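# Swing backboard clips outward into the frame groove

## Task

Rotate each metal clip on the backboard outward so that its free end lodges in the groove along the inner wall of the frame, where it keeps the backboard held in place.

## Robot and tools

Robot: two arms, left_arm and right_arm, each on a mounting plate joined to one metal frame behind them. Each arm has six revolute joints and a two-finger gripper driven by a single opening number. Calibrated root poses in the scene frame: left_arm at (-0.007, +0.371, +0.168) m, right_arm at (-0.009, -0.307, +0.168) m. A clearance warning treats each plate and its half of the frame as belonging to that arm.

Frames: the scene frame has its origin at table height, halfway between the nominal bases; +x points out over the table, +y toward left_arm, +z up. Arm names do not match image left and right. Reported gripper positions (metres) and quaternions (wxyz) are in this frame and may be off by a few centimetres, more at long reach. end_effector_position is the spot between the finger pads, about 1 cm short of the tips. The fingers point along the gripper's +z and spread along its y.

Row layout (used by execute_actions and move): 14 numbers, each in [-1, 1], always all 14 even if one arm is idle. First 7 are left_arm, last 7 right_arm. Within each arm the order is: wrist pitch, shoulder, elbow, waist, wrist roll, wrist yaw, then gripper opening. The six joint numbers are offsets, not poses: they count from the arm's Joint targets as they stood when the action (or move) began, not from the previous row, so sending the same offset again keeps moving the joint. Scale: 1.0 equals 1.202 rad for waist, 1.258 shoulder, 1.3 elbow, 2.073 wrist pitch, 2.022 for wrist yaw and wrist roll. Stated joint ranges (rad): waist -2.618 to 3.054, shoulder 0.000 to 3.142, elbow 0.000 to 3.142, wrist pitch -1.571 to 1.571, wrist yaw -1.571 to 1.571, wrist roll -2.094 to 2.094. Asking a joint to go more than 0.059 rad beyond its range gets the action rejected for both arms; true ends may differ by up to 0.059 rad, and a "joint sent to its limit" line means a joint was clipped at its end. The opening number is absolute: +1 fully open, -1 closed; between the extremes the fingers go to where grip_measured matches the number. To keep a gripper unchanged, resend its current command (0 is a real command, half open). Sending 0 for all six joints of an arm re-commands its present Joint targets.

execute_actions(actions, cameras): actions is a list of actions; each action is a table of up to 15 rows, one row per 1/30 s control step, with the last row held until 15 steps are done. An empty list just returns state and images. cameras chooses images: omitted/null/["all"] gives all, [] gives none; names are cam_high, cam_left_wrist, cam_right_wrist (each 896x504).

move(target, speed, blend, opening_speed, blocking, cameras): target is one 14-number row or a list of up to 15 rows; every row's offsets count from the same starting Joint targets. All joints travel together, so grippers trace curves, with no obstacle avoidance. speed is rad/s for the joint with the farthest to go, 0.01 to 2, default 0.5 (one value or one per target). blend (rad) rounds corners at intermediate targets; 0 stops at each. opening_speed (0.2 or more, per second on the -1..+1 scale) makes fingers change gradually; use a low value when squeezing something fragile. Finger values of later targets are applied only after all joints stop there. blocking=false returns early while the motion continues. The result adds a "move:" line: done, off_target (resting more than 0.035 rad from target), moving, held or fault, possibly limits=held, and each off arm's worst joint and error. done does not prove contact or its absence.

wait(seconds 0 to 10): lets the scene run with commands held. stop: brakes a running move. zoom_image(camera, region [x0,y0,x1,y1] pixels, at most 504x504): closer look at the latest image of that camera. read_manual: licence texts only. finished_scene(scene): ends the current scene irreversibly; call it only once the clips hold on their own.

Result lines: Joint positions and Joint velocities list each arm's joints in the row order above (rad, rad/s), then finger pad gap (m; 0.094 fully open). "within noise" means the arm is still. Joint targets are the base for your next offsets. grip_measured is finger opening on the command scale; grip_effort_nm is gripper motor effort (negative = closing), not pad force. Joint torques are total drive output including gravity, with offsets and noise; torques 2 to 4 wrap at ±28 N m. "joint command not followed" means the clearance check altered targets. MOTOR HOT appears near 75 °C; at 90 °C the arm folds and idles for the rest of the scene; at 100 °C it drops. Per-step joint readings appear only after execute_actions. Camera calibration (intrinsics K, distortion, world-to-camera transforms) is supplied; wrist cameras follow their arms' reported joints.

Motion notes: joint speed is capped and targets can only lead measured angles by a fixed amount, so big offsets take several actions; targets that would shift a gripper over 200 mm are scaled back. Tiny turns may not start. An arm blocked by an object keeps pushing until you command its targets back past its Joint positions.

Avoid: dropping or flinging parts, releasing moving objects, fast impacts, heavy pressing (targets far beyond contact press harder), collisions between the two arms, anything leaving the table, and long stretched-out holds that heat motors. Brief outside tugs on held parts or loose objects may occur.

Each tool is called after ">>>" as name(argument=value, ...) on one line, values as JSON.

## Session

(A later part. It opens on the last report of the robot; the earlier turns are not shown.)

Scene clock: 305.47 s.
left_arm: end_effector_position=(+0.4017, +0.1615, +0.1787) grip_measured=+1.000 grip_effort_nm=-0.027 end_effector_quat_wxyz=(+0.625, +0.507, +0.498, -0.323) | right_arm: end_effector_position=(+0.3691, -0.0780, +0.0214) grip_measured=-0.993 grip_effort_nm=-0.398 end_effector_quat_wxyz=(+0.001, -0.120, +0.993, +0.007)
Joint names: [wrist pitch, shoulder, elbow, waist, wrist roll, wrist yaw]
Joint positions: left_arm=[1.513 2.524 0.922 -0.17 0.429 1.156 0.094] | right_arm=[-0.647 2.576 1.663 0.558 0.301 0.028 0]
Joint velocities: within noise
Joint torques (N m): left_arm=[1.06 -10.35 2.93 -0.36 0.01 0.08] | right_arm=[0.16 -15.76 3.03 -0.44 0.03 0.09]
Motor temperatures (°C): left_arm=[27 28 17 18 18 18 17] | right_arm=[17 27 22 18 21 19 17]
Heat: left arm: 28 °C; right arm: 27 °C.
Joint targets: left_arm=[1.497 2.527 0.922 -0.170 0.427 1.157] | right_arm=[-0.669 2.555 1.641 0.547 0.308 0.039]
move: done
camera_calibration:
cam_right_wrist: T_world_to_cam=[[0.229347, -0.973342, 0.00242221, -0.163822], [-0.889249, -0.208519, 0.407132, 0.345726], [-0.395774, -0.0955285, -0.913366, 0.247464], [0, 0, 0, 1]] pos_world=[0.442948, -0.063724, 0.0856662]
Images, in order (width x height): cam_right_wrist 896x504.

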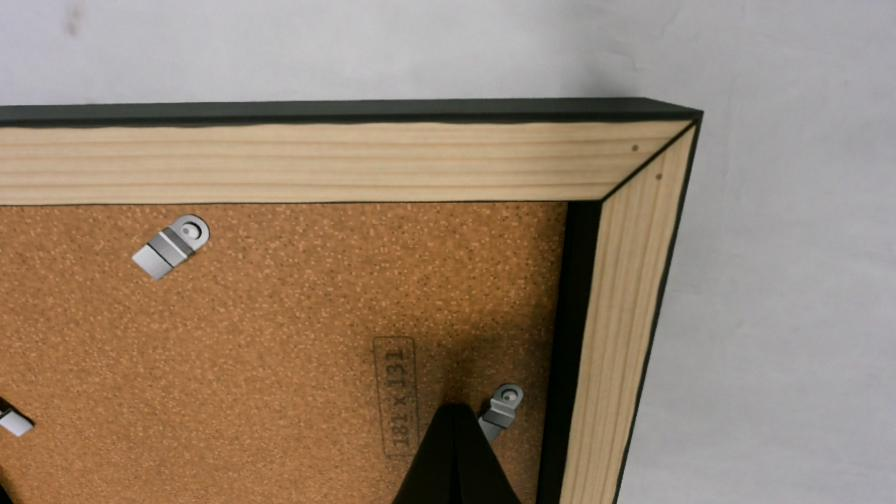

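>>> move(target=[0,0,0,0,0,0,1,-0.006,-0.008,0,0.0067,0,0,-1], speed=0.1, cameras=["cam_right_wrist","cam_left_wrist"])

>>> zoom_image(camera="cam_right_wrist", region=[400, 340, 580, 504])

>>> zoom_image(camera="cam_left_wrist", region=[560, 240, 690, 340])

Scene clock: 323.07 s.
left_arm: end_effector_position=(+0.4017, +0.1615, +0.1787) grip_measured=+1.000 grip_effort_nm=-0.032 end_effector_quat_wxyz=(+0.625, +0.507, +0.498, -0.323) | right_arm: end_effector_position=(+0.3692, -0.0779, +0.0216) grip_measured=-0.993 grip_effort_nm=-0.408 end_effector_quat_wxyz=(+0.002, -0.120, +0.993, +0.007)
Joint names: [wrist pitch, shoulder, elbow, waist, wrist roll, wrist yaw]
Joint positions: left_arm=[1.513 2.524 0.922 -0.17 0.429 1.156 0.094] | right_arm=[-0.647 2.576 1.663 0.558 0.301 0.028 0]
Joint velocities: within noise
Joint torques (N m): left_arm=[1.03 -10.29 2.82 -0.32 -0.02 0.11] | right_arm=[0.04 -16.64 3.02 0.28 0.03 0.11]
Motor temperatures (°C): left_arm=[27 28 17 18 18 18 17] | right_arm=[17 27 22 18 21 19 18]
Heat: left arm: 28 °C; right arm: 27 °C.
Joint targets: left_arm=[1.497 2.527 0.922 -0.170 0.427 1.157] | right_arm=[-0.681 2.545 1.641 0.555 0.308 0.039]
move: done
camera_calibration:
cam_right_wrist: T_world_to_cam=[[0.229332, -0.973346, 0.0023059, -0.163809], [-0.889385, -0.208586, 0.406801, 0.345722], [-0.395477, -0.0953431, -0.913514, 0.247616], [0, 0, 0, 1]] pos_world=[0.442973, -0.0637218, 0.0859391]
Images, in order (width x height): cam_left_wrist 896x504, cam_right_wrist 896x504.

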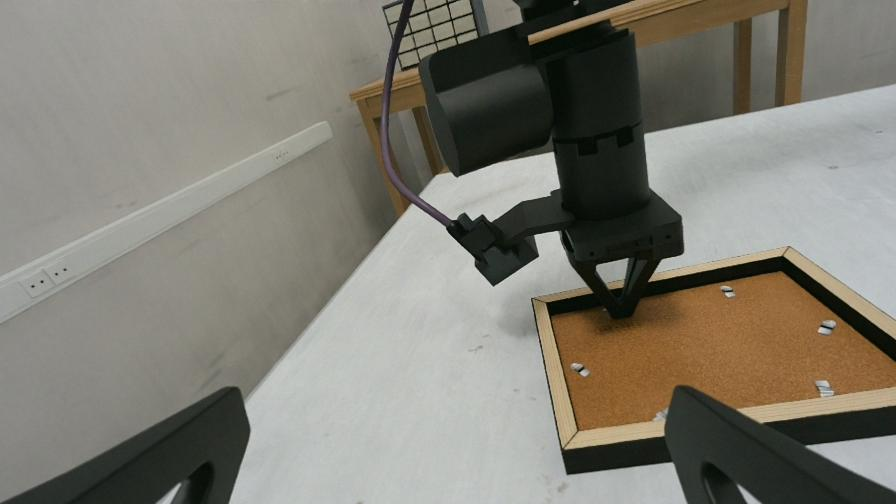

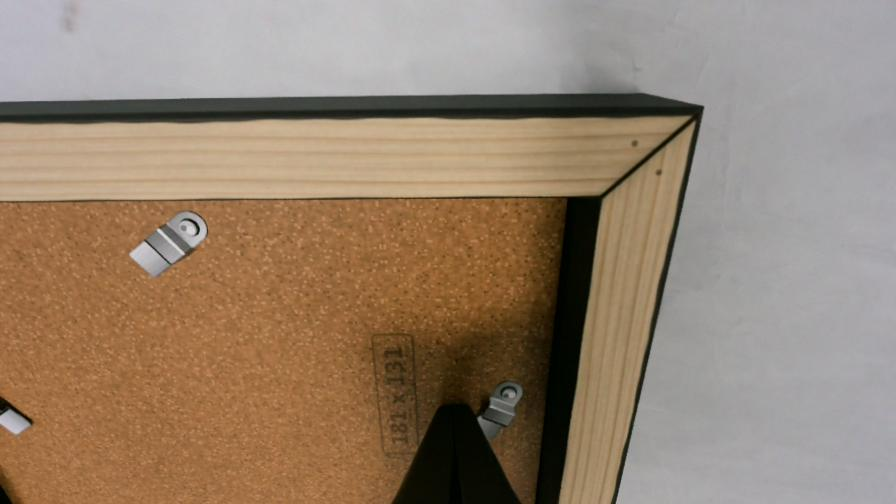

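Scaled by 2.800.

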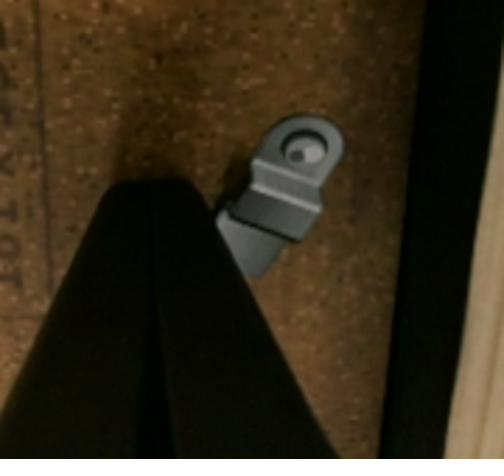

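Scaled by 3.877.

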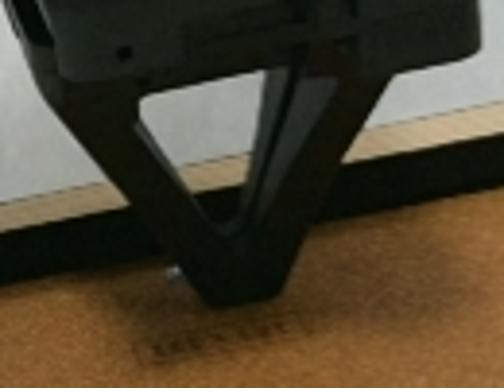

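>>> move(target=[[0,0,0,0,0,0,1,-0.0188,-0.0278,-0.0085,-0.0166,0,0,-1],[0,0,0,0,0,0,1,0.014,0.0286,0.0223,0.0067,0,0,-1]], speed=0.2, cameras=["cam_right_wrist","cam_left_wrist"])

>>> zoom_image(camera="cam_right_wrist", region=[400, 340, 580, 504])

>>> zoom_image(camera="cam_left_wrist", region=[560, 240, 690, 340])

Scene clock: 338.10 s.
left_arm: end_effector_position=(+0.4017, +0.1615, +0.1787) grip_measured=+1.000 grip_effort_nm=-0.027 end_effector_quat_wxyz=(+0.625, +0.507, +0.498, -0.323) | right_arm: end_effector_position=(+0.3612, -0.0845, +0.0221) grip_measured=-0.993 grip_effort_nm=-0.398 end_effector_quat_wxyz=(-0.011, -0.119, +0.993, +0.001)
Joint names: [wrist pitch, shoulder, elbow, waist, wrist roll, wrist yaw]
Joint positions: left_arm=[1.513 2.524 0.922 -0.17 0.429 1.156 0.094] | right_arm=[-0.665 2.564 1.642 0.555 0.301 0.03 0]
Joint velocities: within noise
Joint torques (N m): left_arm=[1.03 -10.32 2.86 -0.32 0.01 0.12] | right_arm=[0.46 -12.1 6.48 1.29 0.02 0.08]
Motor temperatures (°C): left_arm=[27 29 17 18 18 18 17] | right_arm=[17 28 22 18 21 19 18]
Heat: left arm: 29 °C; right arm: 28 °C.
Joint targets: left_arm=[1.497 2.527 0.922 -0.170 0.427 1.157] | right_arm=[-0.652 2.581 1.670 0.563 0.308 0.039]
move: done
camera_calibration:
cam_right_wrist: T_world_to_cam=[[0.227635, -0.973672, 0.0120299, -0.168017], [-0.879846, -0.200375, 0.430953, 0.333813], [-0.417196, -0.108684, -0.902294, 0.250785], [0, 0, 0, 1]] pos_world=[0.436577, -0.0694498, 0.0844454]
Images, in order (width x height): cam_left_wrist 896x504, cam_right_wrist 896x504.

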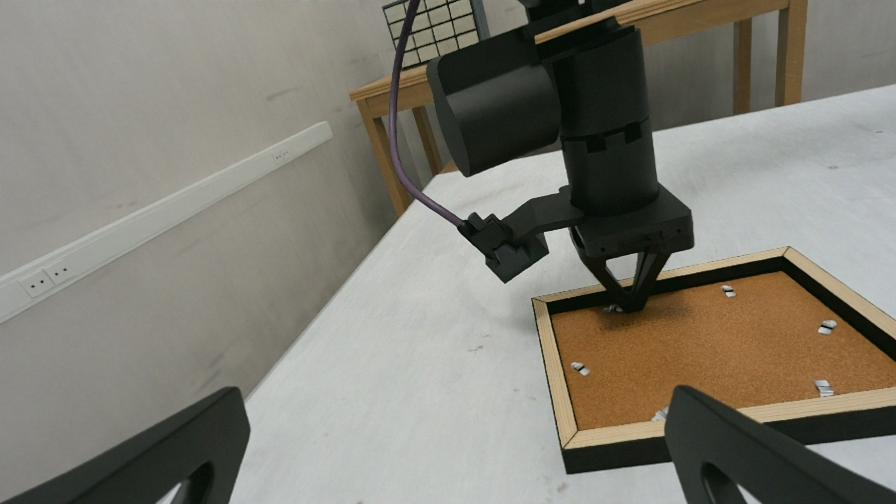

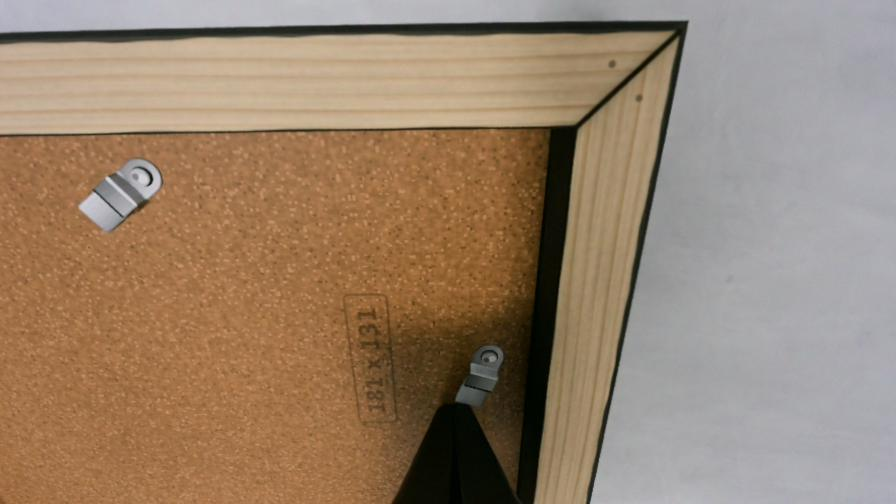

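Scaled by 2.800.

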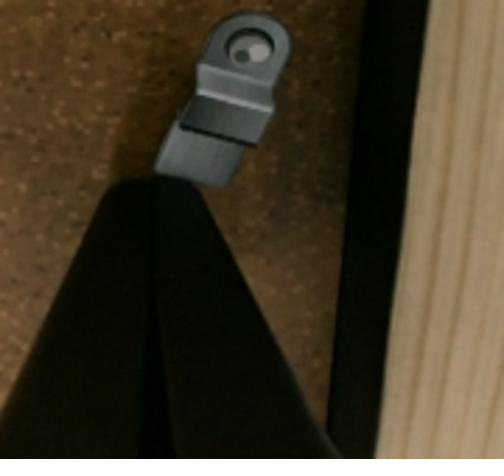

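Scaled by 3.877.

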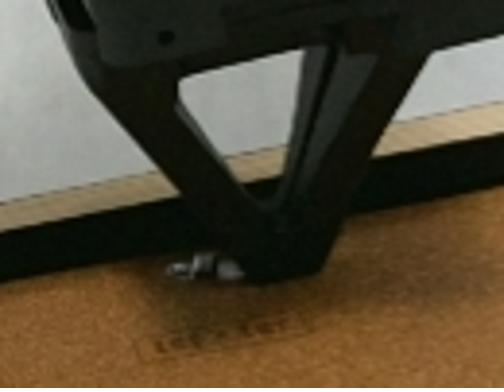

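>>> move(target=[[0,0,0,0,0,0,1,-0.0328,-0.0326,0.0146,0.0116,0.0064,0,-1],[0,0,0,0,0,0,1,-0.0077,0.0052,0.0146,0.0116,0.0064,0,-1]], speed=0.2, cameras=["cam_right_wrist"])

>>> zoom_image(camera="cam_right_wrist", region=[400, 340, 580, 504])

Scene clock: 358.57 s.
left_arm: end_effector_position=(+0.4017, +0.1615, +0.1787) grip_measured=+1.000 grip_effort_nm=-0.017 end_effector_quat_wxyz=(+0.625, +0.507, +0.498, -0.323) | right_arm: end_effector_position=(+0.3604, -0.0779, +0.0232) grip_measured=-0.993 grip_effort_nm=-0.398 end_effector_quat_wxyz=(-0.011, -0.120, +0.993, +0.000)
Joint names: [wrist pitch, shoulder, elbow, waist, wrist roll, wrist yaw]
Joint positions: left_arm=[1.513 2.524 0.922 -0.17 0.429 1.156 0.094] | right_arm=[-0.679 2.572 1.662 0.569 0.314 0.03 0]
Joint velocities: within noise
Joint torques (N m): left_arm=[1.04 -10.25 2.81 -0.31 -0.02 0.1] | right_arm=[0.46 -12.29 6.45 1.35 0.03 0.09]
Motor temperatures (°C): left_arm=[28 29 17 18 18 18 17] | right_arm=[17 27 23 18 21 19 18]
Heat: left arm: 29 °C; right arm: 27 °C.
Joint targets: left_arm=[1.497 2.527 0.922 -0.170 0.427 1.157] | right_arm=[-0.668 2.587 1.689 0.577 0.321 0.039]
move: done
camera_calibration:
cam_right_wrist: T_world_to_cam=[[0.229553, -0.973215, 0.0125676, -0.162053], [-0.879098, -0.201777, 0.431824, 0.333598], [-0.417722, -0.110175, -0.90187, 0.252166], [0, 0, 0, 1]] pos_world=[0.4358, -0.0626174, 0.0854015]
Images, in order (width x height): cam_right_wrist 896x504.

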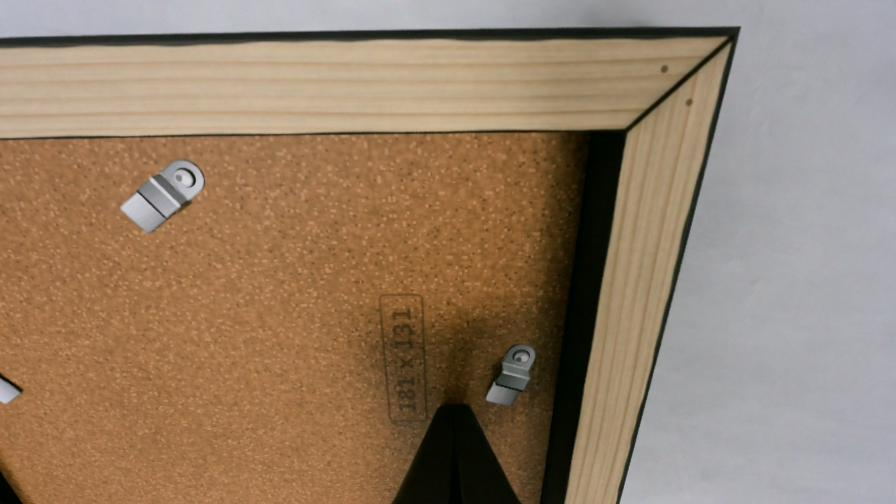

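Scaled by 2.800.

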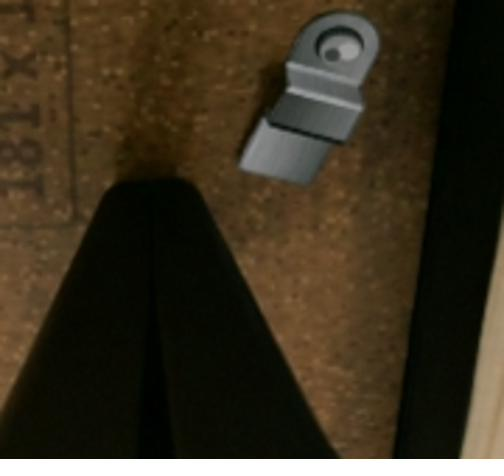

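>>> move(target=[0,0,0,0,0,0,1,-0.0152,0.0103,0.0174,0,0,0,-1], speed=0.2, cameras=["cam_right_wrist"])

>>> zoom_image(camera="cam_right_wrist", region=[400, 340, 580, 504])

Scene clock: 382.80 s.
left_arm: end_effector_position=(+0.4017, +0.1615, +0.1787) grip_measured=+1.000 grip_effort_nm=-0.027 end_effector_quat_wxyz=(+0.625, +0.507, +0.498, -0.323) | right_arm: end_effector_position=(+0.3630, -0.0762, +0.0226) grip_measured=-0.993 grip_effort_nm=-0.398 end_effector_quat_wxyz=(-0.012, -0.119, +0.993, +0.000)
Joint names: [wrist pitch, shoulder, elbow, waist, wrist roll, wrist yaw]
Joint positions: left_arm=[1.513 2.524 0.922 -0.17 0.429 1.156 0.094] | right_arm=[-0.69 2.584 1.684 0.569 0.314 0.03 0]
Joint velocities: within noise
Joint torques (N m): left_arm=[1.06 -10.32 2.73 -0.32 0.02 0.11] | right_arm=[0.25 -12.25 6.52 1.32 0.04 0.08]
Motor temperatures (°C): left_arm=[28 29 17 18 18 18 17] | right_arm=[17 28 24 18 21 19 18]
Heat: left arm: 29 °C; right arm: 28 °C.
Joint targets: left_arm=[1.497 2.527 0.922 -0.170 0.427 1.157] | right_arm=[-0.699 2.601 1.711 0.577 0.321 0.039]
move: done
camera_calibration:
cam_right_wrist: T_world_to_cam=[[0.229219, -0.97329, 0.0128169, -0.160942], [-0.878889, -0.201292, 0.432476, 0.336425], [-0.418345, -0.110397, -0.901554, 0.2531], [0, 0, 0, 1]] pos_world=[0.438454, -0.060982, 0.0847504]
Images, in order (width x height): cam_right_wrist 896x504.

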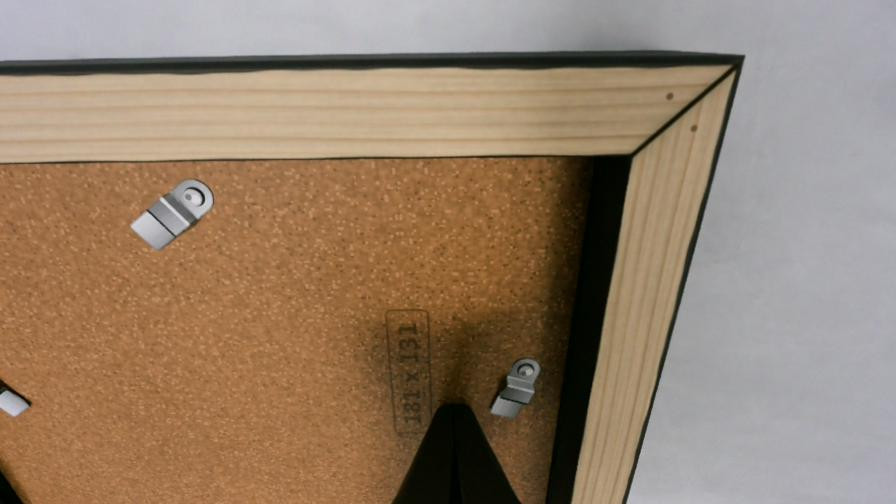

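Scaled by 2.800.

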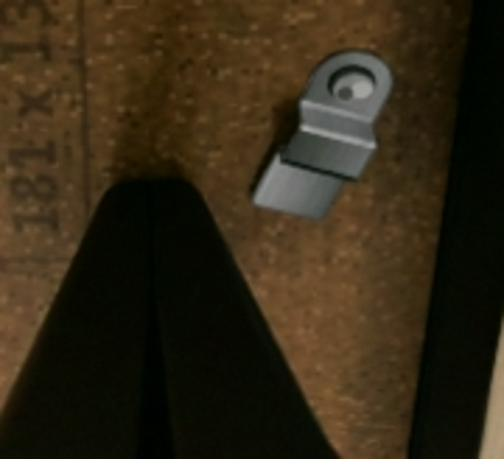

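>>> move(target=[0,0,0,0,0,0,1,0,0,0,-0.0408,-0.0222,0,-1], speed=0.1, cameras=["cam_right_wrist","cam_left_wrist"])

>>> zoom_image(camera="cam_right_wrist", region=[400, 340, 580, 504])

Scene clock: 388.83 s.
left_arm: end_effector_position=(+0.4017, +0.1615, +0.1787) grip_measured=+1.000 grip_effort_nm=-0.017 end_effector_quat_wxyz=(+0.625, +0.507, +0.498, -0.323) | right_arm: end_effector_position=(+0.3698, -0.0875, +0.0226) grip_measured=-0.993 grip_effort_nm=-0.393 end_effector_quat_wxyz=(-0.013, -0.119, +0.993, +0.002)
Joint names: [wrist pitch, shoulder, elbow, waist, wrist roll, wrist yaw]
Joint positions: left_arm=[1.513 2.524 0.922 -0.17 0.429 1.156 0.094] | right_arm=[-0.694 2.584 1.687 0.538 0.284 0.026 0]
Joint velocities: within noise
Joint torques (N m): left_arm=[1.06 -10.33 2.89 -0.46 0 0.07] | right_arm=[0.26 -12.27 6.31 -0.34 -0.12 0.11]
Motor temperatures (°C): left_arm=[28 29 17 18 18 18 17] | right_arm=[17 29 24 18 21 19 18]
Heat: left arm: 29 °C; right arm: 29 °C.
Joint targets: left_arm=[1.497 2.527 0.922 -0.170 0.427 1.157] | right_arm=[-0.699 2.601 1.712 0.528 0.276 0.040]
move: done
camera_calibration:
cam_right_wrist: T_world_to_cam=[[0.228114, -0.973588, 0.00948242, -0.17296], [-0.877619, -0.201392, 0.435001, 0.339604], [-0.421602, -0.107552, -0.90038, 0.256127], [0, 0, 0, 1]] pos_world=[0.445481, -0.0724517, 0.0845244]
Images, in order (width x height): cam_left_wrist 896x504, cam_right_wrist 896x504.

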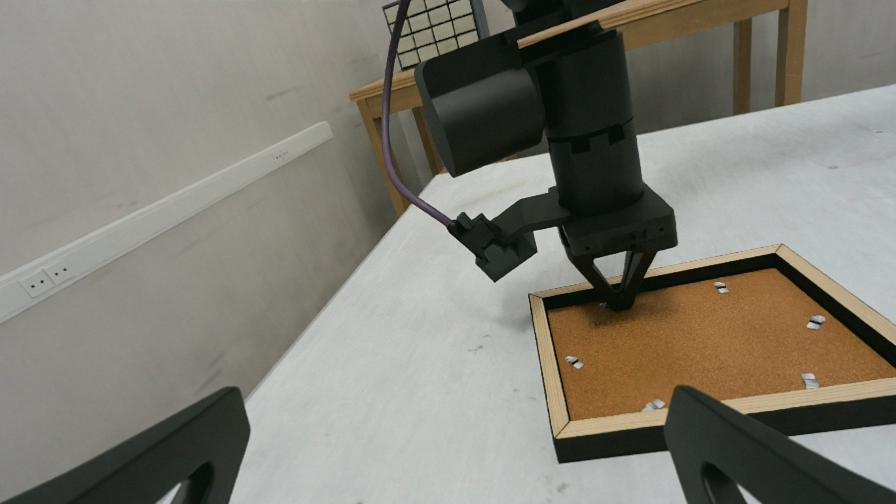

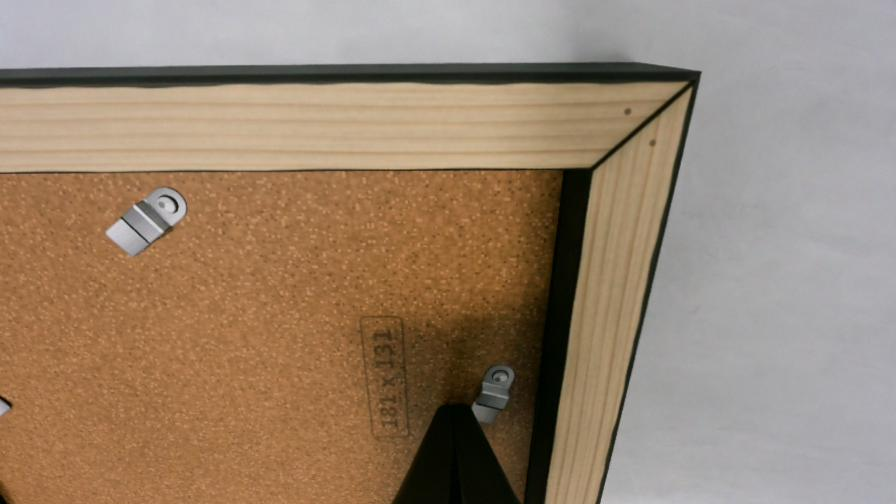

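Scaled by 2.800.

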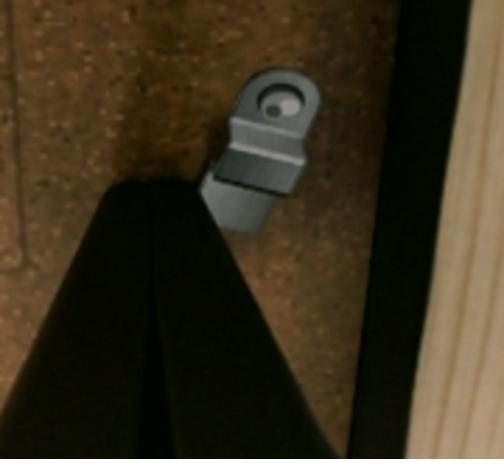

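>>> move(target=[[0,0,0,0,0,0,1,-0.1047,-0.1844,0,0,0,0,-1],[-1.0,0,0.7215,0,-0.753,-0.591,1,-0.1047,-0.1844,0,-0.273,0,0,-1]], speed=0.8, cameras=["cam_high","cam_left_wrist","cam_right_wrist"])

Scene clock: 427.67 s.
left_arm: end_effector_position=(+0.5328, +0.3115, +0.0877) grip_measured=+1.000 grip_effort_nm=-0.032 end_effector_quat_wxyz=(+0.125, -0.467, +0.870, -0.094) | right_arm: end_effector_position=(+0.4197, -0.2290, +0.1087) grip_measured=-0.993 grip_effort_nm=-0.403 end_effector_quat_wxyz=(-0.013, +0.048, +0.999, +0.001)
Joint names: [wrist pitch, shoulder, elbow, waist, wrist roll, wrist yaw]
Joint positions: left_arm=[-0.559 2.524 1.843 -0.17 -1.088 -0.022 0.094] | right_arm=[-0.908 2.375 1.703 0.203 0.283 0.029 0]
Joint velocities: within noise
Joint torques (N m): left_arm=[0.39 -13.81 8.28 -0.51 -0.05 -0.11] | right_arm=[0.24 -13.79 5.59 0.28 -0.1 0.1]
Motor temperatures (°C): left_arm=[28 30 17 18 18 18 17] | right_arm=[17 30 23 18 21 19 18]
Heat: left arm: 30 °C; right arm: 30 °C.
Joint targets: left_arm=[-0.576 2.527 1.859 -0.170 -1.095 -0.037] | right_arm=[-0.917 2.369 1.711 0.200 0.276 0.040]
move: done
camera_calibration:
cam_left_wrist: T_world_to_cam=[[0.785806, -0.564243, 0.253259, -0.259942], [-0.617758, -0.735762, 0.277542, 0.572726], [0.0297372, -0.374546, -0.926731, 0.26627], [0, 0, 0, 1]] pos_world=[0.550152, 0.37445, 0.153638]
cam_right_wrist: T_world_to_cam=[[-0.103895, -0.994462, 0.0158183, -0.18904], [-0.894644, 0.100392, 0.435355, 0.393535], [-0.434532, 0.0310797, -0.90012, 0.376635], [0, 0, 0, 1]] pos_world=[0.496093, -0.239206, 0.17068]

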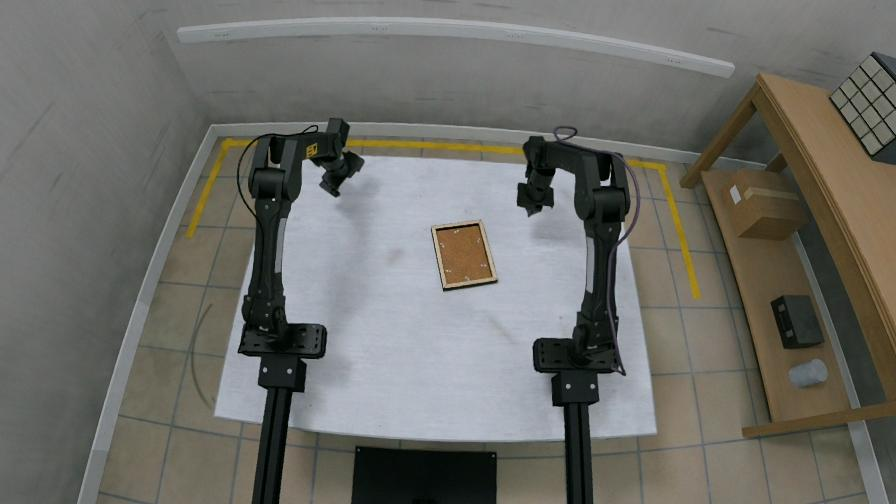

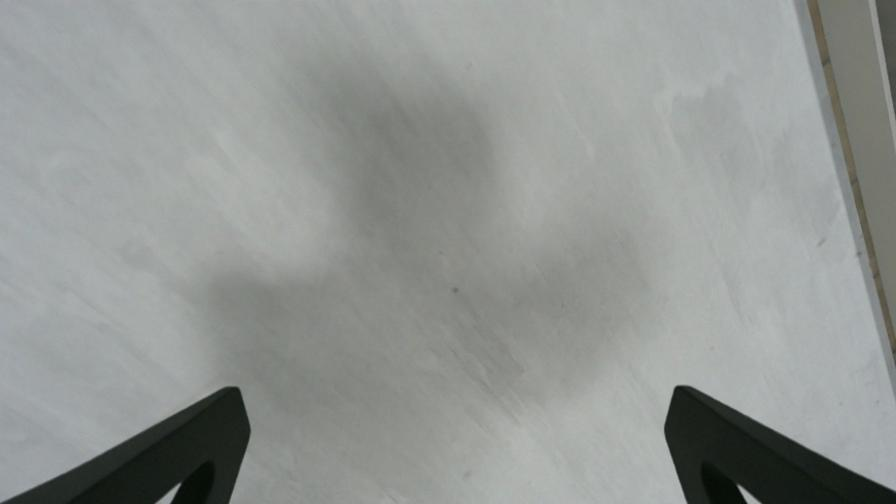

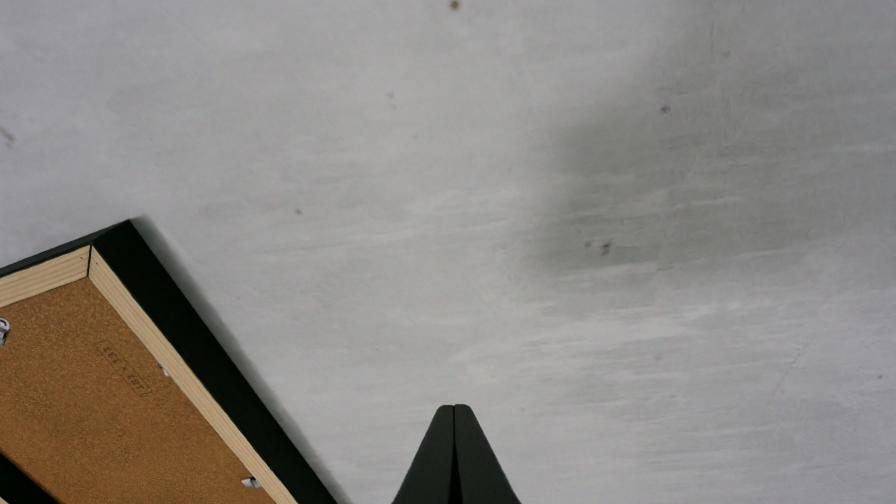

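>>> move(target=[-0.163,0.0017,0,-0.617,0,0,-0.15,0,0,0,0,0,0,-1], speed=0.8, opening_speed=1, cameras=["cam_high","cam_left_wrist"])

Scene clock: 432.40 s.
left_arm: end_effector_position=(+0.2996, +0.0254, +0.0889) grip_measured=-0.148 grip_effort_nm=-0.125 end_effector_quat_wxyz=(-0.003, -0.119, +0.993, -0.003) | right_arm: end_effector_position=(+0.4197, -0.2290, +0.1087) grip_measured=-0.993 grip_effort_nm=-0.403 end_effector_quat_wxyz=(-0.013, +0.048, +0.999, +0.001)
Joint names: [wrist pitch, shoulder, elbow, waist, wrist roll, wrist yaw]
Joint positions: left_arm=[-0.901 2.524 1.843 -0.909 -1.089 -0.03 0.04] | right_arm=[-0.908 2.375 1.703 0.203 0.283 0.029 0]
Joint velocities: within noise
Joint torques (N m): left_arm=[-0.1 -12.93 7.75 -0.8 -0.02 -0.03] | right_arm=[0.23 -13.82 5.59 0.27 -0.11 0.08]
Motor temperatures (°C): left_arm=[27 30 18 18 18 18 17] | right_arm=[17 29 23 18 21 19 18]
Heat: left arm: 30 °C; right arm: 29 °C.
Joint targets: left_arm=[-0.914 2.529 1.859 -0.912 -1.095 -0.038] | right_arm=[-0.916 2.369 1.711 0.200 0.276 0.040]
move: done
camera_calibration:
cam_left_wrist: T_world_to_cam=[[0.215819, -0.976208, -0.0209798, -0.0327917], [-0.882312, -0.204174, 0.424073, 0.270629], [-0.418267, -0.073012, -0.905385, 0.291833], [0, 0, 0, 1]] pos_world=[0.367921, 0.0445513, 0.148767]
Images, in order (width x height): cam_high 896x504, cam_left_wrist 896x504.

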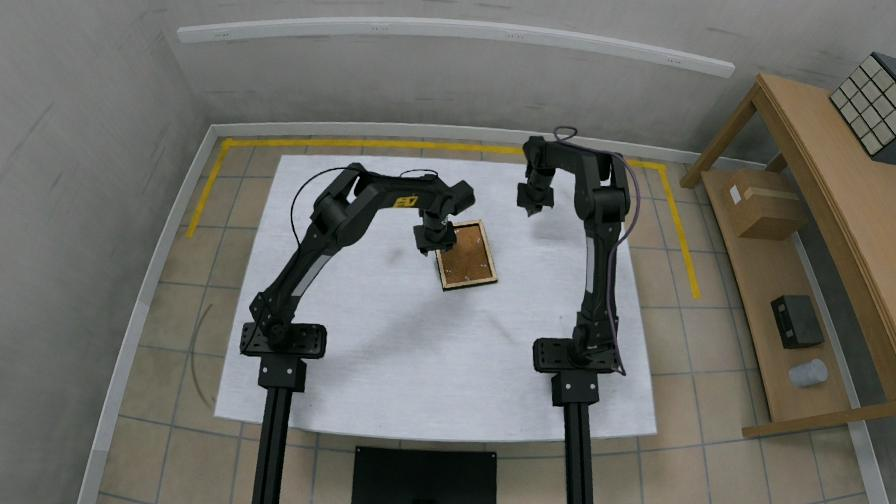

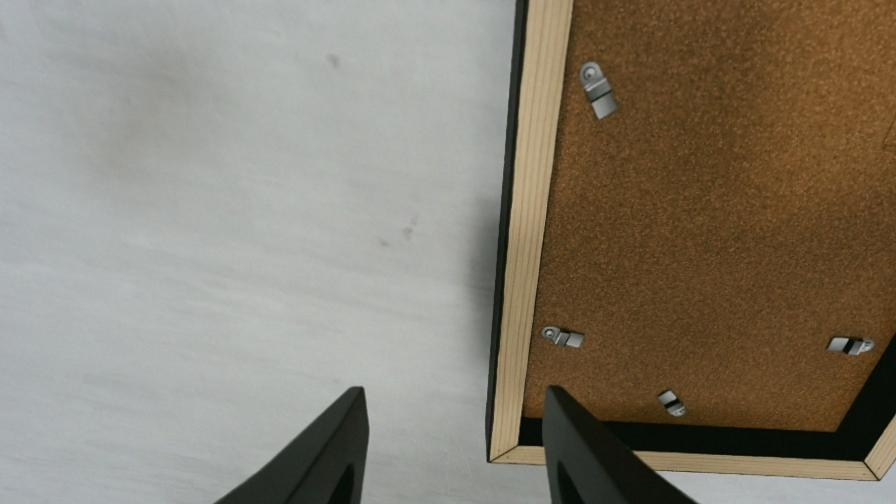

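>>> move(target=[-0.02,0.143,0.167,0.0225,0.0272,0,-0.15,0,0,0,0,0,0,-1], speed=0.4, cameras=["cam_high","cam_left_wrist"])

Scene clock: 452.40 s.
left_arm: end_effector_position=(+0.3286, +0.0070, +0.0702) grip_measured=-0.148 grip_effort_nm=-0.134 end_effector_quat_wxyz=(+0.004, -0.109, +0.994, -0.013) | right_arm: end_effector_position=(+0.4197, -0.2290, +0.1087) grip_measured=-0.993 grip_effort_nm=-0.398 end_effector_quat_wxyz=(-0.013, +0.048, +0.999, +0.001)
Joint names: [wrist pitch, shoulder, elbow, waist, wrist roll, wrist yaw]
Joint positions: left_arm=[-0.942 2.673 2.059 -0.888 -1.049 -0.03 0.04] | right_arm=[-0.908 2.375 1.703 0.203 0.283 0.029 0]
Joint velocities: within noise
Joint torques (N m): left_arm=[-0.08 -11.32 8.2 -0.36 0.11 -0.03] | right_arm=[0.24 -13.78 5.63 0.25 -0.1 0.09]
Motor temperatures (°C): left_arm=[25 31 18 18 18 18 17] | right_arm=[17 28 23 18 21 19 18]
Heat: left arm: 31 °C; right arm: 28 °C.
Joint targets: left_arm=[-0.955 2.709 2.077 -0.885 -1.040 -0.038] | right_arm=[-0.916 2.369 1.711 0.200 0.276 0.040]
move: done
camera_calibration:
cam_left_wrist: T_world_to_cam=[[0.197489, -0.980305, -0.000381939, -0.0528946], [-0.892719, -0.180005, 0.4131, 0.304383], [-0.405033, -0.0812417, -0.910685, 0.281805], [0, 0, 0, 1]] pos_world=[0.396314, 0.0258318, 0.130875]
Images, in order (width x height): cam_high 896x504, cam_left_wrist 896x504.

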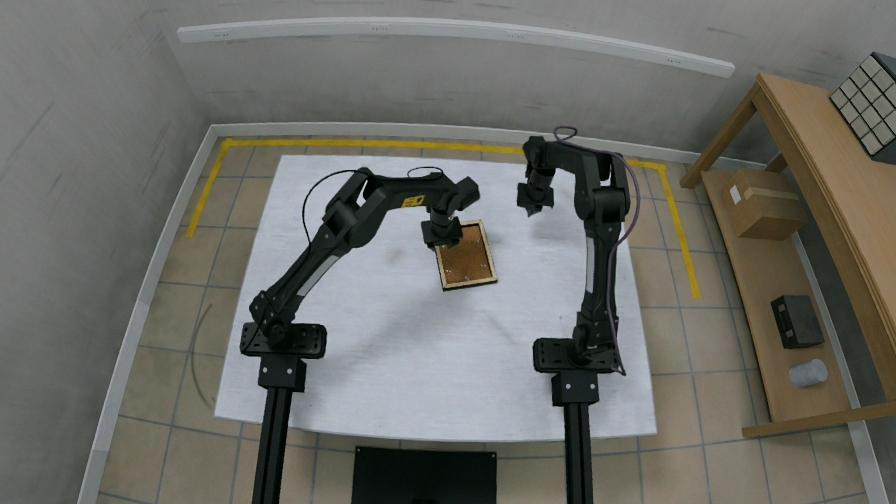

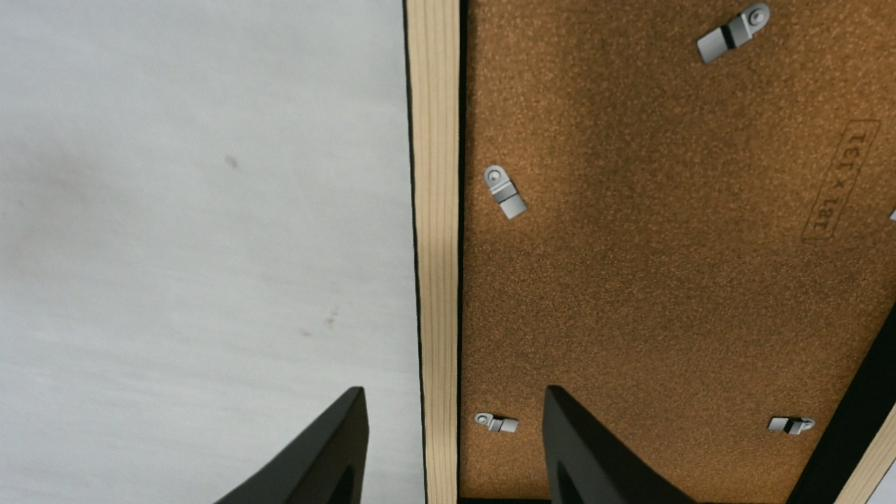

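>>> move(target=[0.0564,0.0405,-0.0469,0.005,0,0,-0.15,0,0,0,0,0,0,-1], speed=0.2, cameras=["cam_left_wrist"])

Scene clock: 464.93 s.
left_arm: end_effector_position=(+0.3304, +0.0064, +0.0393) grip_measured=-0.148 grip_effort_nm=-0.134 end_effector_quat_wxyz=(+0.009, -0.111, +0.994, -0.019) | right_arm: end_effector_position=(+0.4197, -0.2290, +0.1087) grip_measured=-0.993 grip_effort_nm=-0.408 end_effector_quat_wxyz=(-0.013, +0.048, +0.999, +0.001)
Joint names: [wrist pitch, shoulder, elbow, waist, wrist roll, wrist yaw]
Joint positions: left_arm=[-0.843 2.724 2.027 -0.883 -1.048 -0.03 0.04] | right_arm=[-0.908 2.375 1.703 0.203 0.283 0.029 0]
Joint velocities: within noise
Joint torques (N m): left_arm=[0.1 -11.41 5.42 -0.25 0.11 -0.06] | right_arm=[0.25 -13.82 5.61 0.28 -0.11 0.1]
Motor temperatures (°C): left_arm=[24 33 19 18 18 18 17] | right_arm=[17 28 23 18 21 19 18]
Heat: left arm: 33 °C; right arm: 28 °C.
Joint targets: left_arm=[-0.838 2.760 2.016 -0.879 -1.040 -0.038] | right_arm=[-0.916 2.369 1.711 0.200 0.276 0.040]
move: off_target (left_arm); left_arm: the shoulder is farthest, 0.036 rad from its target
camera_calibration:
cam_left_wrist: T_world_to_cam=[[0.201387, -0.979423, 0.0132166, -0.0556388], [-0.896373, -0.178837, 0.405628, 0.320106], [-0.394917, -0.093535, -0.913943, 0.251111], [0, 0, 0, 1]] pos_world=[0.397308, 0.0262405, 0.100393]
Images, in order (width x height): cam_left_wrist 896x504.

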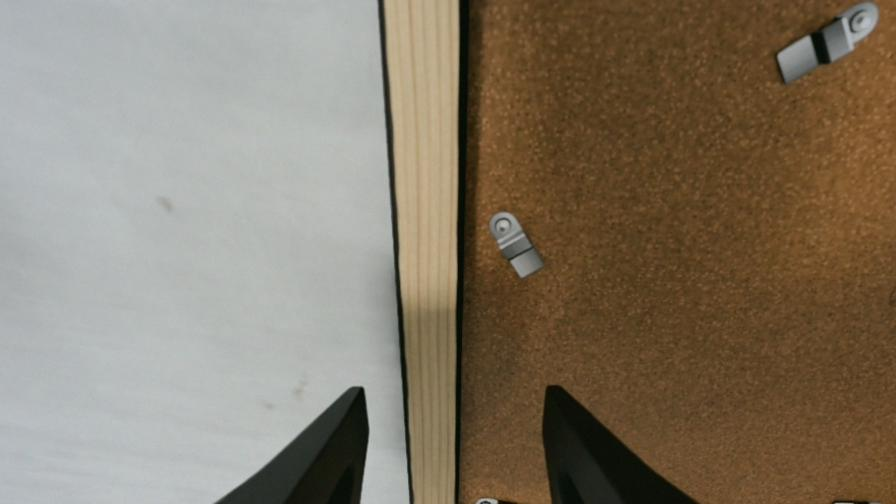

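>>> move(target=[-0.0362,0.0413,0.0758,0.0028,0,0,-0.15,0,0,0,0,0,0,-1], speed=0.2, cameras=["cam_left_wrist"])

Scene clock: 476.57 s.
left_arm: end_effector_position=(+0.3309, +0.0080, +0.0333) grip_measured=-0.148 grip_effort_nm=-0.120 end_effector_quat_wxyz=(-0.001, -0.112, +0.994, -0.006) | right_arm: end_effector_position=(+0.4197, -0.2290, +0.1087) grip_measured=-0.993 grip_effort_nm=-0.393 end_effector_quat_wxyz=(-0.013, +0.048, +0.999, +0.001)
Joint names: [wrist pitch, shoulder, elbow, waist, wrist roll, wrist yaw]
Joint positions: left_arm=[-0.9 2.77 2.097 -0.88 -1.048 -0.03 0.04] | right_arm=[-0.908 2.375 1.703 0.203 0.283 0.029 0]
Joint velocities: within noise
Joint torques (N m): left_arm=[-0.12 -11.12 7.97 -0.16 0.11 -0.04] | right_arm=[0.23 -13.79 5.56 0.29 -0.11 0.09]
Motor temperatures (°C): left_arm=[24 34 19 18 18 18 17] | right_arm=[17 28 23 18 21 19 18]
Heat: left arm: 34 °C; right arm: 28 °C.
Joint targets: left_arm=[-0.913 2.812 2.114 -0.876 -1.040 -0.038] | right_arm=[-0.916 2.369 1.711 0.200 0.276 0.040]
move: off_target (left_arm); left_arm: the shoulder is farthest, 0.042 rad from its target
camera_calibration:
cam_left_wrist: T_world_to_cam=[[0.203486, -0.978963, -0.0149637, -0.0538578], [-0.886729, -0.190751, 0.421101, 0.319664], [-0.415097, -0.0724196, -0.90689, 0.2523], [0, 0, 0, 1]] pos_world=[0.399144, 0.026523, 0.0933911]
Images, in order (width x height): cam_left_wrist 896x504.

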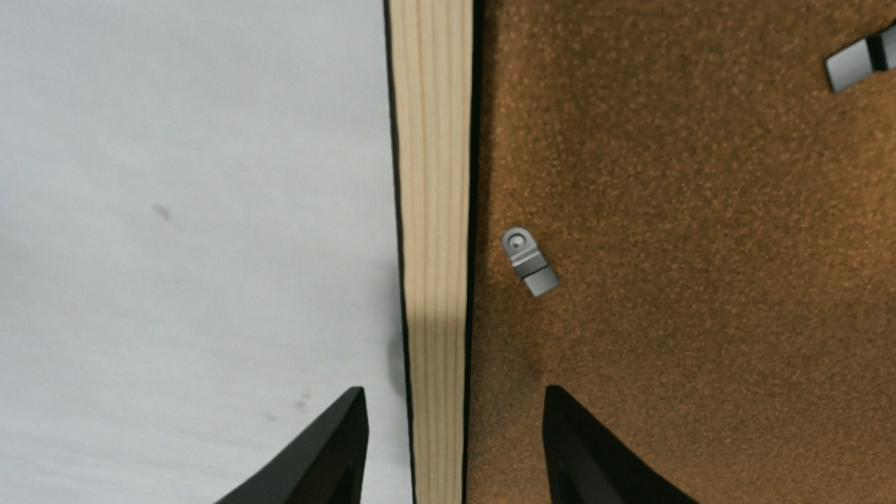

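>>> move(target=[0.0294,0.0042,-0.0488,0.0045,0,0,-0.15,0,0,0,0,0,0,-1], speed=0.2, cameras=["cam_left_wrist"])

Scene clock: 484.40 s.
left_arm: end_effector_position=(+0.3322, +0.0095, +0.0263) grip_measured=-0.148 grip_effort_nm=-0.115 end_effector_quat_wxyz=(+0.002, -0.114, +0.993, -0.010) | right_arm: end_effector_position=(+0.4197, -0.2290, +0.1087) grip_measured=-0.993 grip_effort_nm=-0.403 end_effector_quat_wxyz=(-0.013, +0.048, +0.999, +0.001)
Joint names: [wrist pitch, shoulder, elbow, waist, wrist roll, wrist yaw]
Joint positions: left_arm=[-0.861 2.772 2.071 -0.875 -1.047 -0.029 0.04] | right_arm=[-0.908 2.375 1.703 0.203 0.283 0.029 0]
Joint velocities: within noise
Joint torques (N m): left_arm=[0.12 -10.8 4.66 -0.14 0.11 -0.05] | right_arm=[0.24 -13.81 5.55 0.29 -0.11 0.09]
Motor temperatures (°C): left_arm=[24 33 19 18 18 18 17] | right_arm=[17 28 23 18 21 19 18]
Heat: left arm: 33 °C; right arm: 28 °C.
Joint targets: left_arm=[-0.852 2.817 2.051 -0.870 -1.040 -0.037] | right_arm=[-0.916 2.369 1.711 0.200 0.276 0.040]
move: off_target (left_arm); left_arm: the shoulder is farthest, 0.045 rad from its target
camera_calibration:
cam_left_wrist: T_world_to_cam=[[0.207677, -0.978182, -0.00556815, -0.0543774], [-0.888676, -0.191047, 0.41684, 0.324865], [-0.408809, -0.0816198, -0.908963, 0.244703], [0, 0, 0, 1]] pos_world=[0.400029, 0.0288461, 0.0867067]
Images, in order (width x height): cam_left_wrist 896x504.

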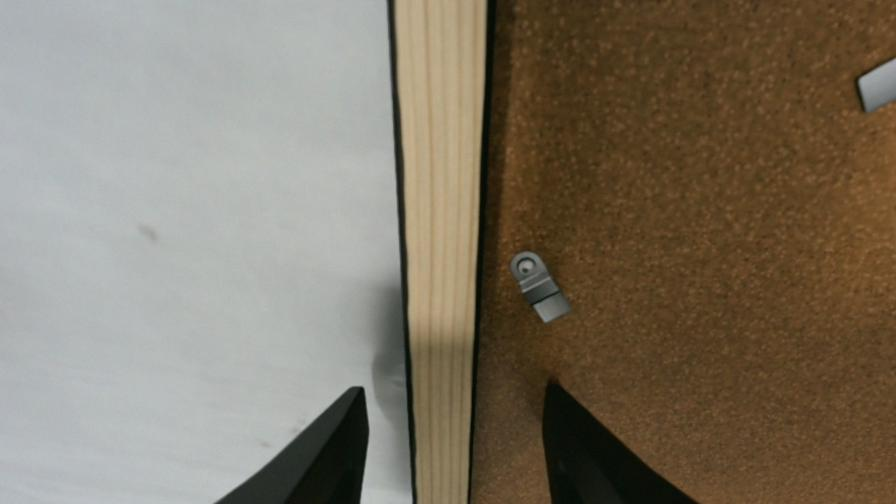

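>>> move(target=[0,0,0,0,0,0,-0.82,0,0,0,0,0,0,-1], opening_speed=0.3, cameras=["cam_left_wrist"])

Scene clock: 493.37 s.
left_arm: end_effector_position=(+0.3323, +0.0121, +0.0261) grip_measured=-0.762 grip_effort_nm=-1.043 end_effector_quat_wxyz=(+0.001, -0.112, +0.994, -0.007) | right_arm: end_effector_position=(+0.4197, -0.2290, +0.1087) grip_measured=-0.993 grip_effort_nm=-0.403 end_effector_quat_wxyz=(-0.013, +0.048, +0.999, +0.001)
Joint names: [wrist pitch, shoulder, elbow, waist, wrist roll, wrist yaw]
Joint positions: left_arm=[-0.867 2.772 2.07 -0.872 -1.04 -0.032 0.011] | right_arm=[-0.908 2.375 1.703 0.203 0.283 0.029 0]
Joint velocities: within noise
Joint torques (N m): left_arm=[0.15 -10.74 4.78 -0.34 0 -0.06] | right_arm=[0.24 -13.78 5.56 0.27 -0.11 0.1]
Motor temperatures (°C): left_arm=[24 33 18 18 18 18 17] | right_arm=[17 28 23 18 21 19 18]
Heat: left arm: 33 °C; right arm: 28 °C.
Joint targets: left_arm=[-0.852 2.817 2.051 -0.870 -1.040 -0.037] | right_arm=[-0.916 2.369 1.711 0.200 0.276 0.040]
move: off_target (left_arm); left_arm: the shoulder is farthest, 0.045 rad from its target
camera_calibration:
cam_left_wrist: T_world_to_cam=[[0.203697, -0.978949, -0.0128982, -0.0503852], [-0.888306, -0.190343, 0.41795, 0.325351], [-0.411607, -0.0736776, -0.908378, 0.245526], [0, 0, 0, 1]] pos_world=[0.400334, 0.0306933, 0.0864002]
Images, in order (width x height): cam_left_wrist 896x504.

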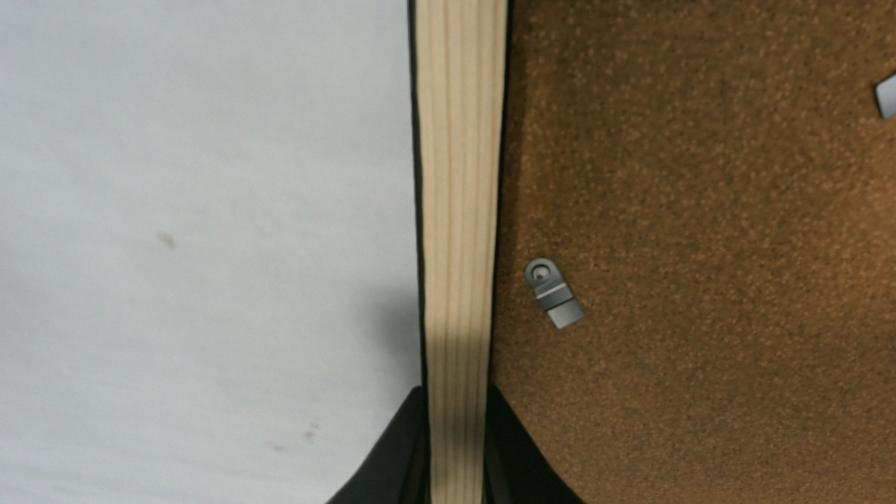

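>>> move(target=[0,0,0,0,0,0,-0.82,0.0825,0.1304,-0.0162,0.3111,0.0213,0,-1], speed=0.5, cameras=["cam_right_wrist","cam_high"])

Scene clock: 506.37 s.
left_arm: end_effector_position=(+0.3323, +0.0121, +0.0261) grip_measured=-0.763 grip_effort_nm=-1.053 end_effector_quat_wxyz=(+0.001, -0.112, +0.994, -0.007) | right_arm: end_effector_position=(+0.3931, -0.1359, +0.0767) grip_measured=-0.993 grip_effort_nm=-0.403 end_effector_quat_wxyz=(-0.017, -0.057, +0.998, -0.001)
Joint names: [wrist pitch, shoulder, elbow, waist, wrist roll, wrist yaw]
Joint positions: left_arm=[-0.867 2.772 2.07 -0.872 -1.04 -0.032 0.011] | right_arm=[-0.839 2.46 1.703 0.422 0.292 0.03 0]
Joint velocities: within noise
Joint torques (N m): left_arm=[0.14 -10.85 4.67 -0.54 0.03 -0.03] | right_arm=[0.29 -14.08 4.92 0.62 -0.03 0.05]
Motor temperatures (°C): left_arm=[24 32 18 18 18 18 17] | right_arm=[17 28 23 18 21 19 18]
Heat: left arm: 32 °C; right arm: 28 °C.
Joint targets: left_arm=[-0.852 2.817 2.051 -0.870 -1.040 -0.037] | right_arm=[-0.840 2.454 1.703 0.422 0.291 0.035]
move: held (right_arm; a check stopped the path), off_target (left_arm); limits=held; left_arm: the shoulder is farthest, 0.045 rad from its target; right_arm: the waist is farthest, 0.152 rad from its target
joint command not followed: on one or more control steps a check withheld the commanded joint targets of the right arm, and it was not sent them on those steps.
cause: the commanded joint targets, or the way to them, would bring a part of the robot too close to another arm (this arm's gripper housing and the left arm's wrist (the part past the wrist pitch), at the place that arm is still heading or pushing toward).
camera_calibration:
cam_right_wrist: T_world_to_cam=[[0.106446, -0.994183, 0.0163943, -0.181479], [-0.892596, -0.0882787, 0.44213, 0.347407], [-0.438111, -0.0616966, -0.896801, 0.321911], [0, 0, 0, 1]] pos_world=[0.470445, -0.129894, 0.138067]
Images, in order (width x height): cam_high 896x504, cam_right_wrist 896x504.

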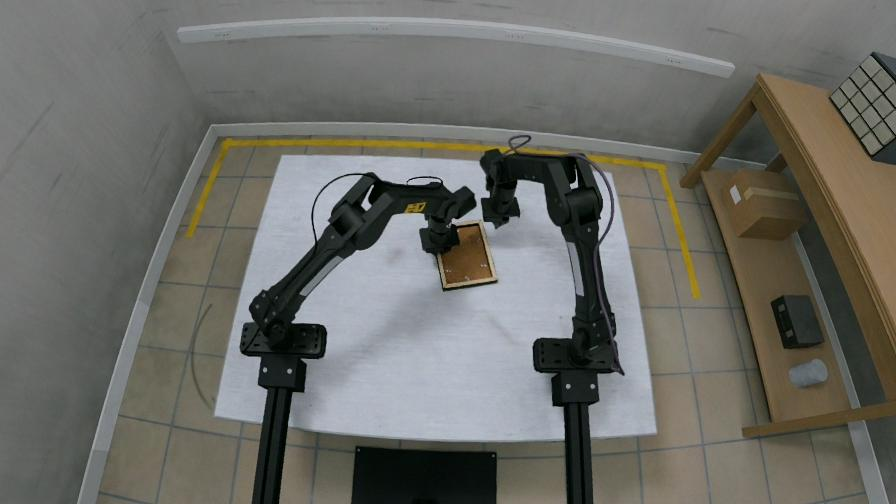

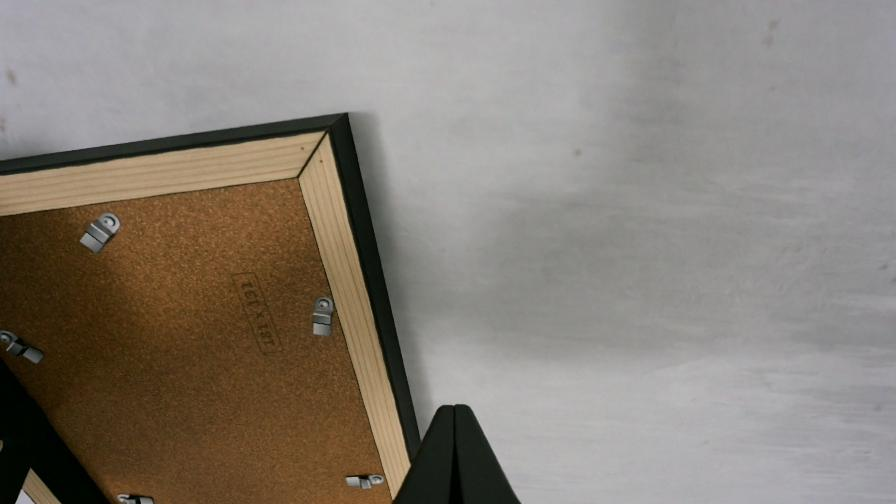

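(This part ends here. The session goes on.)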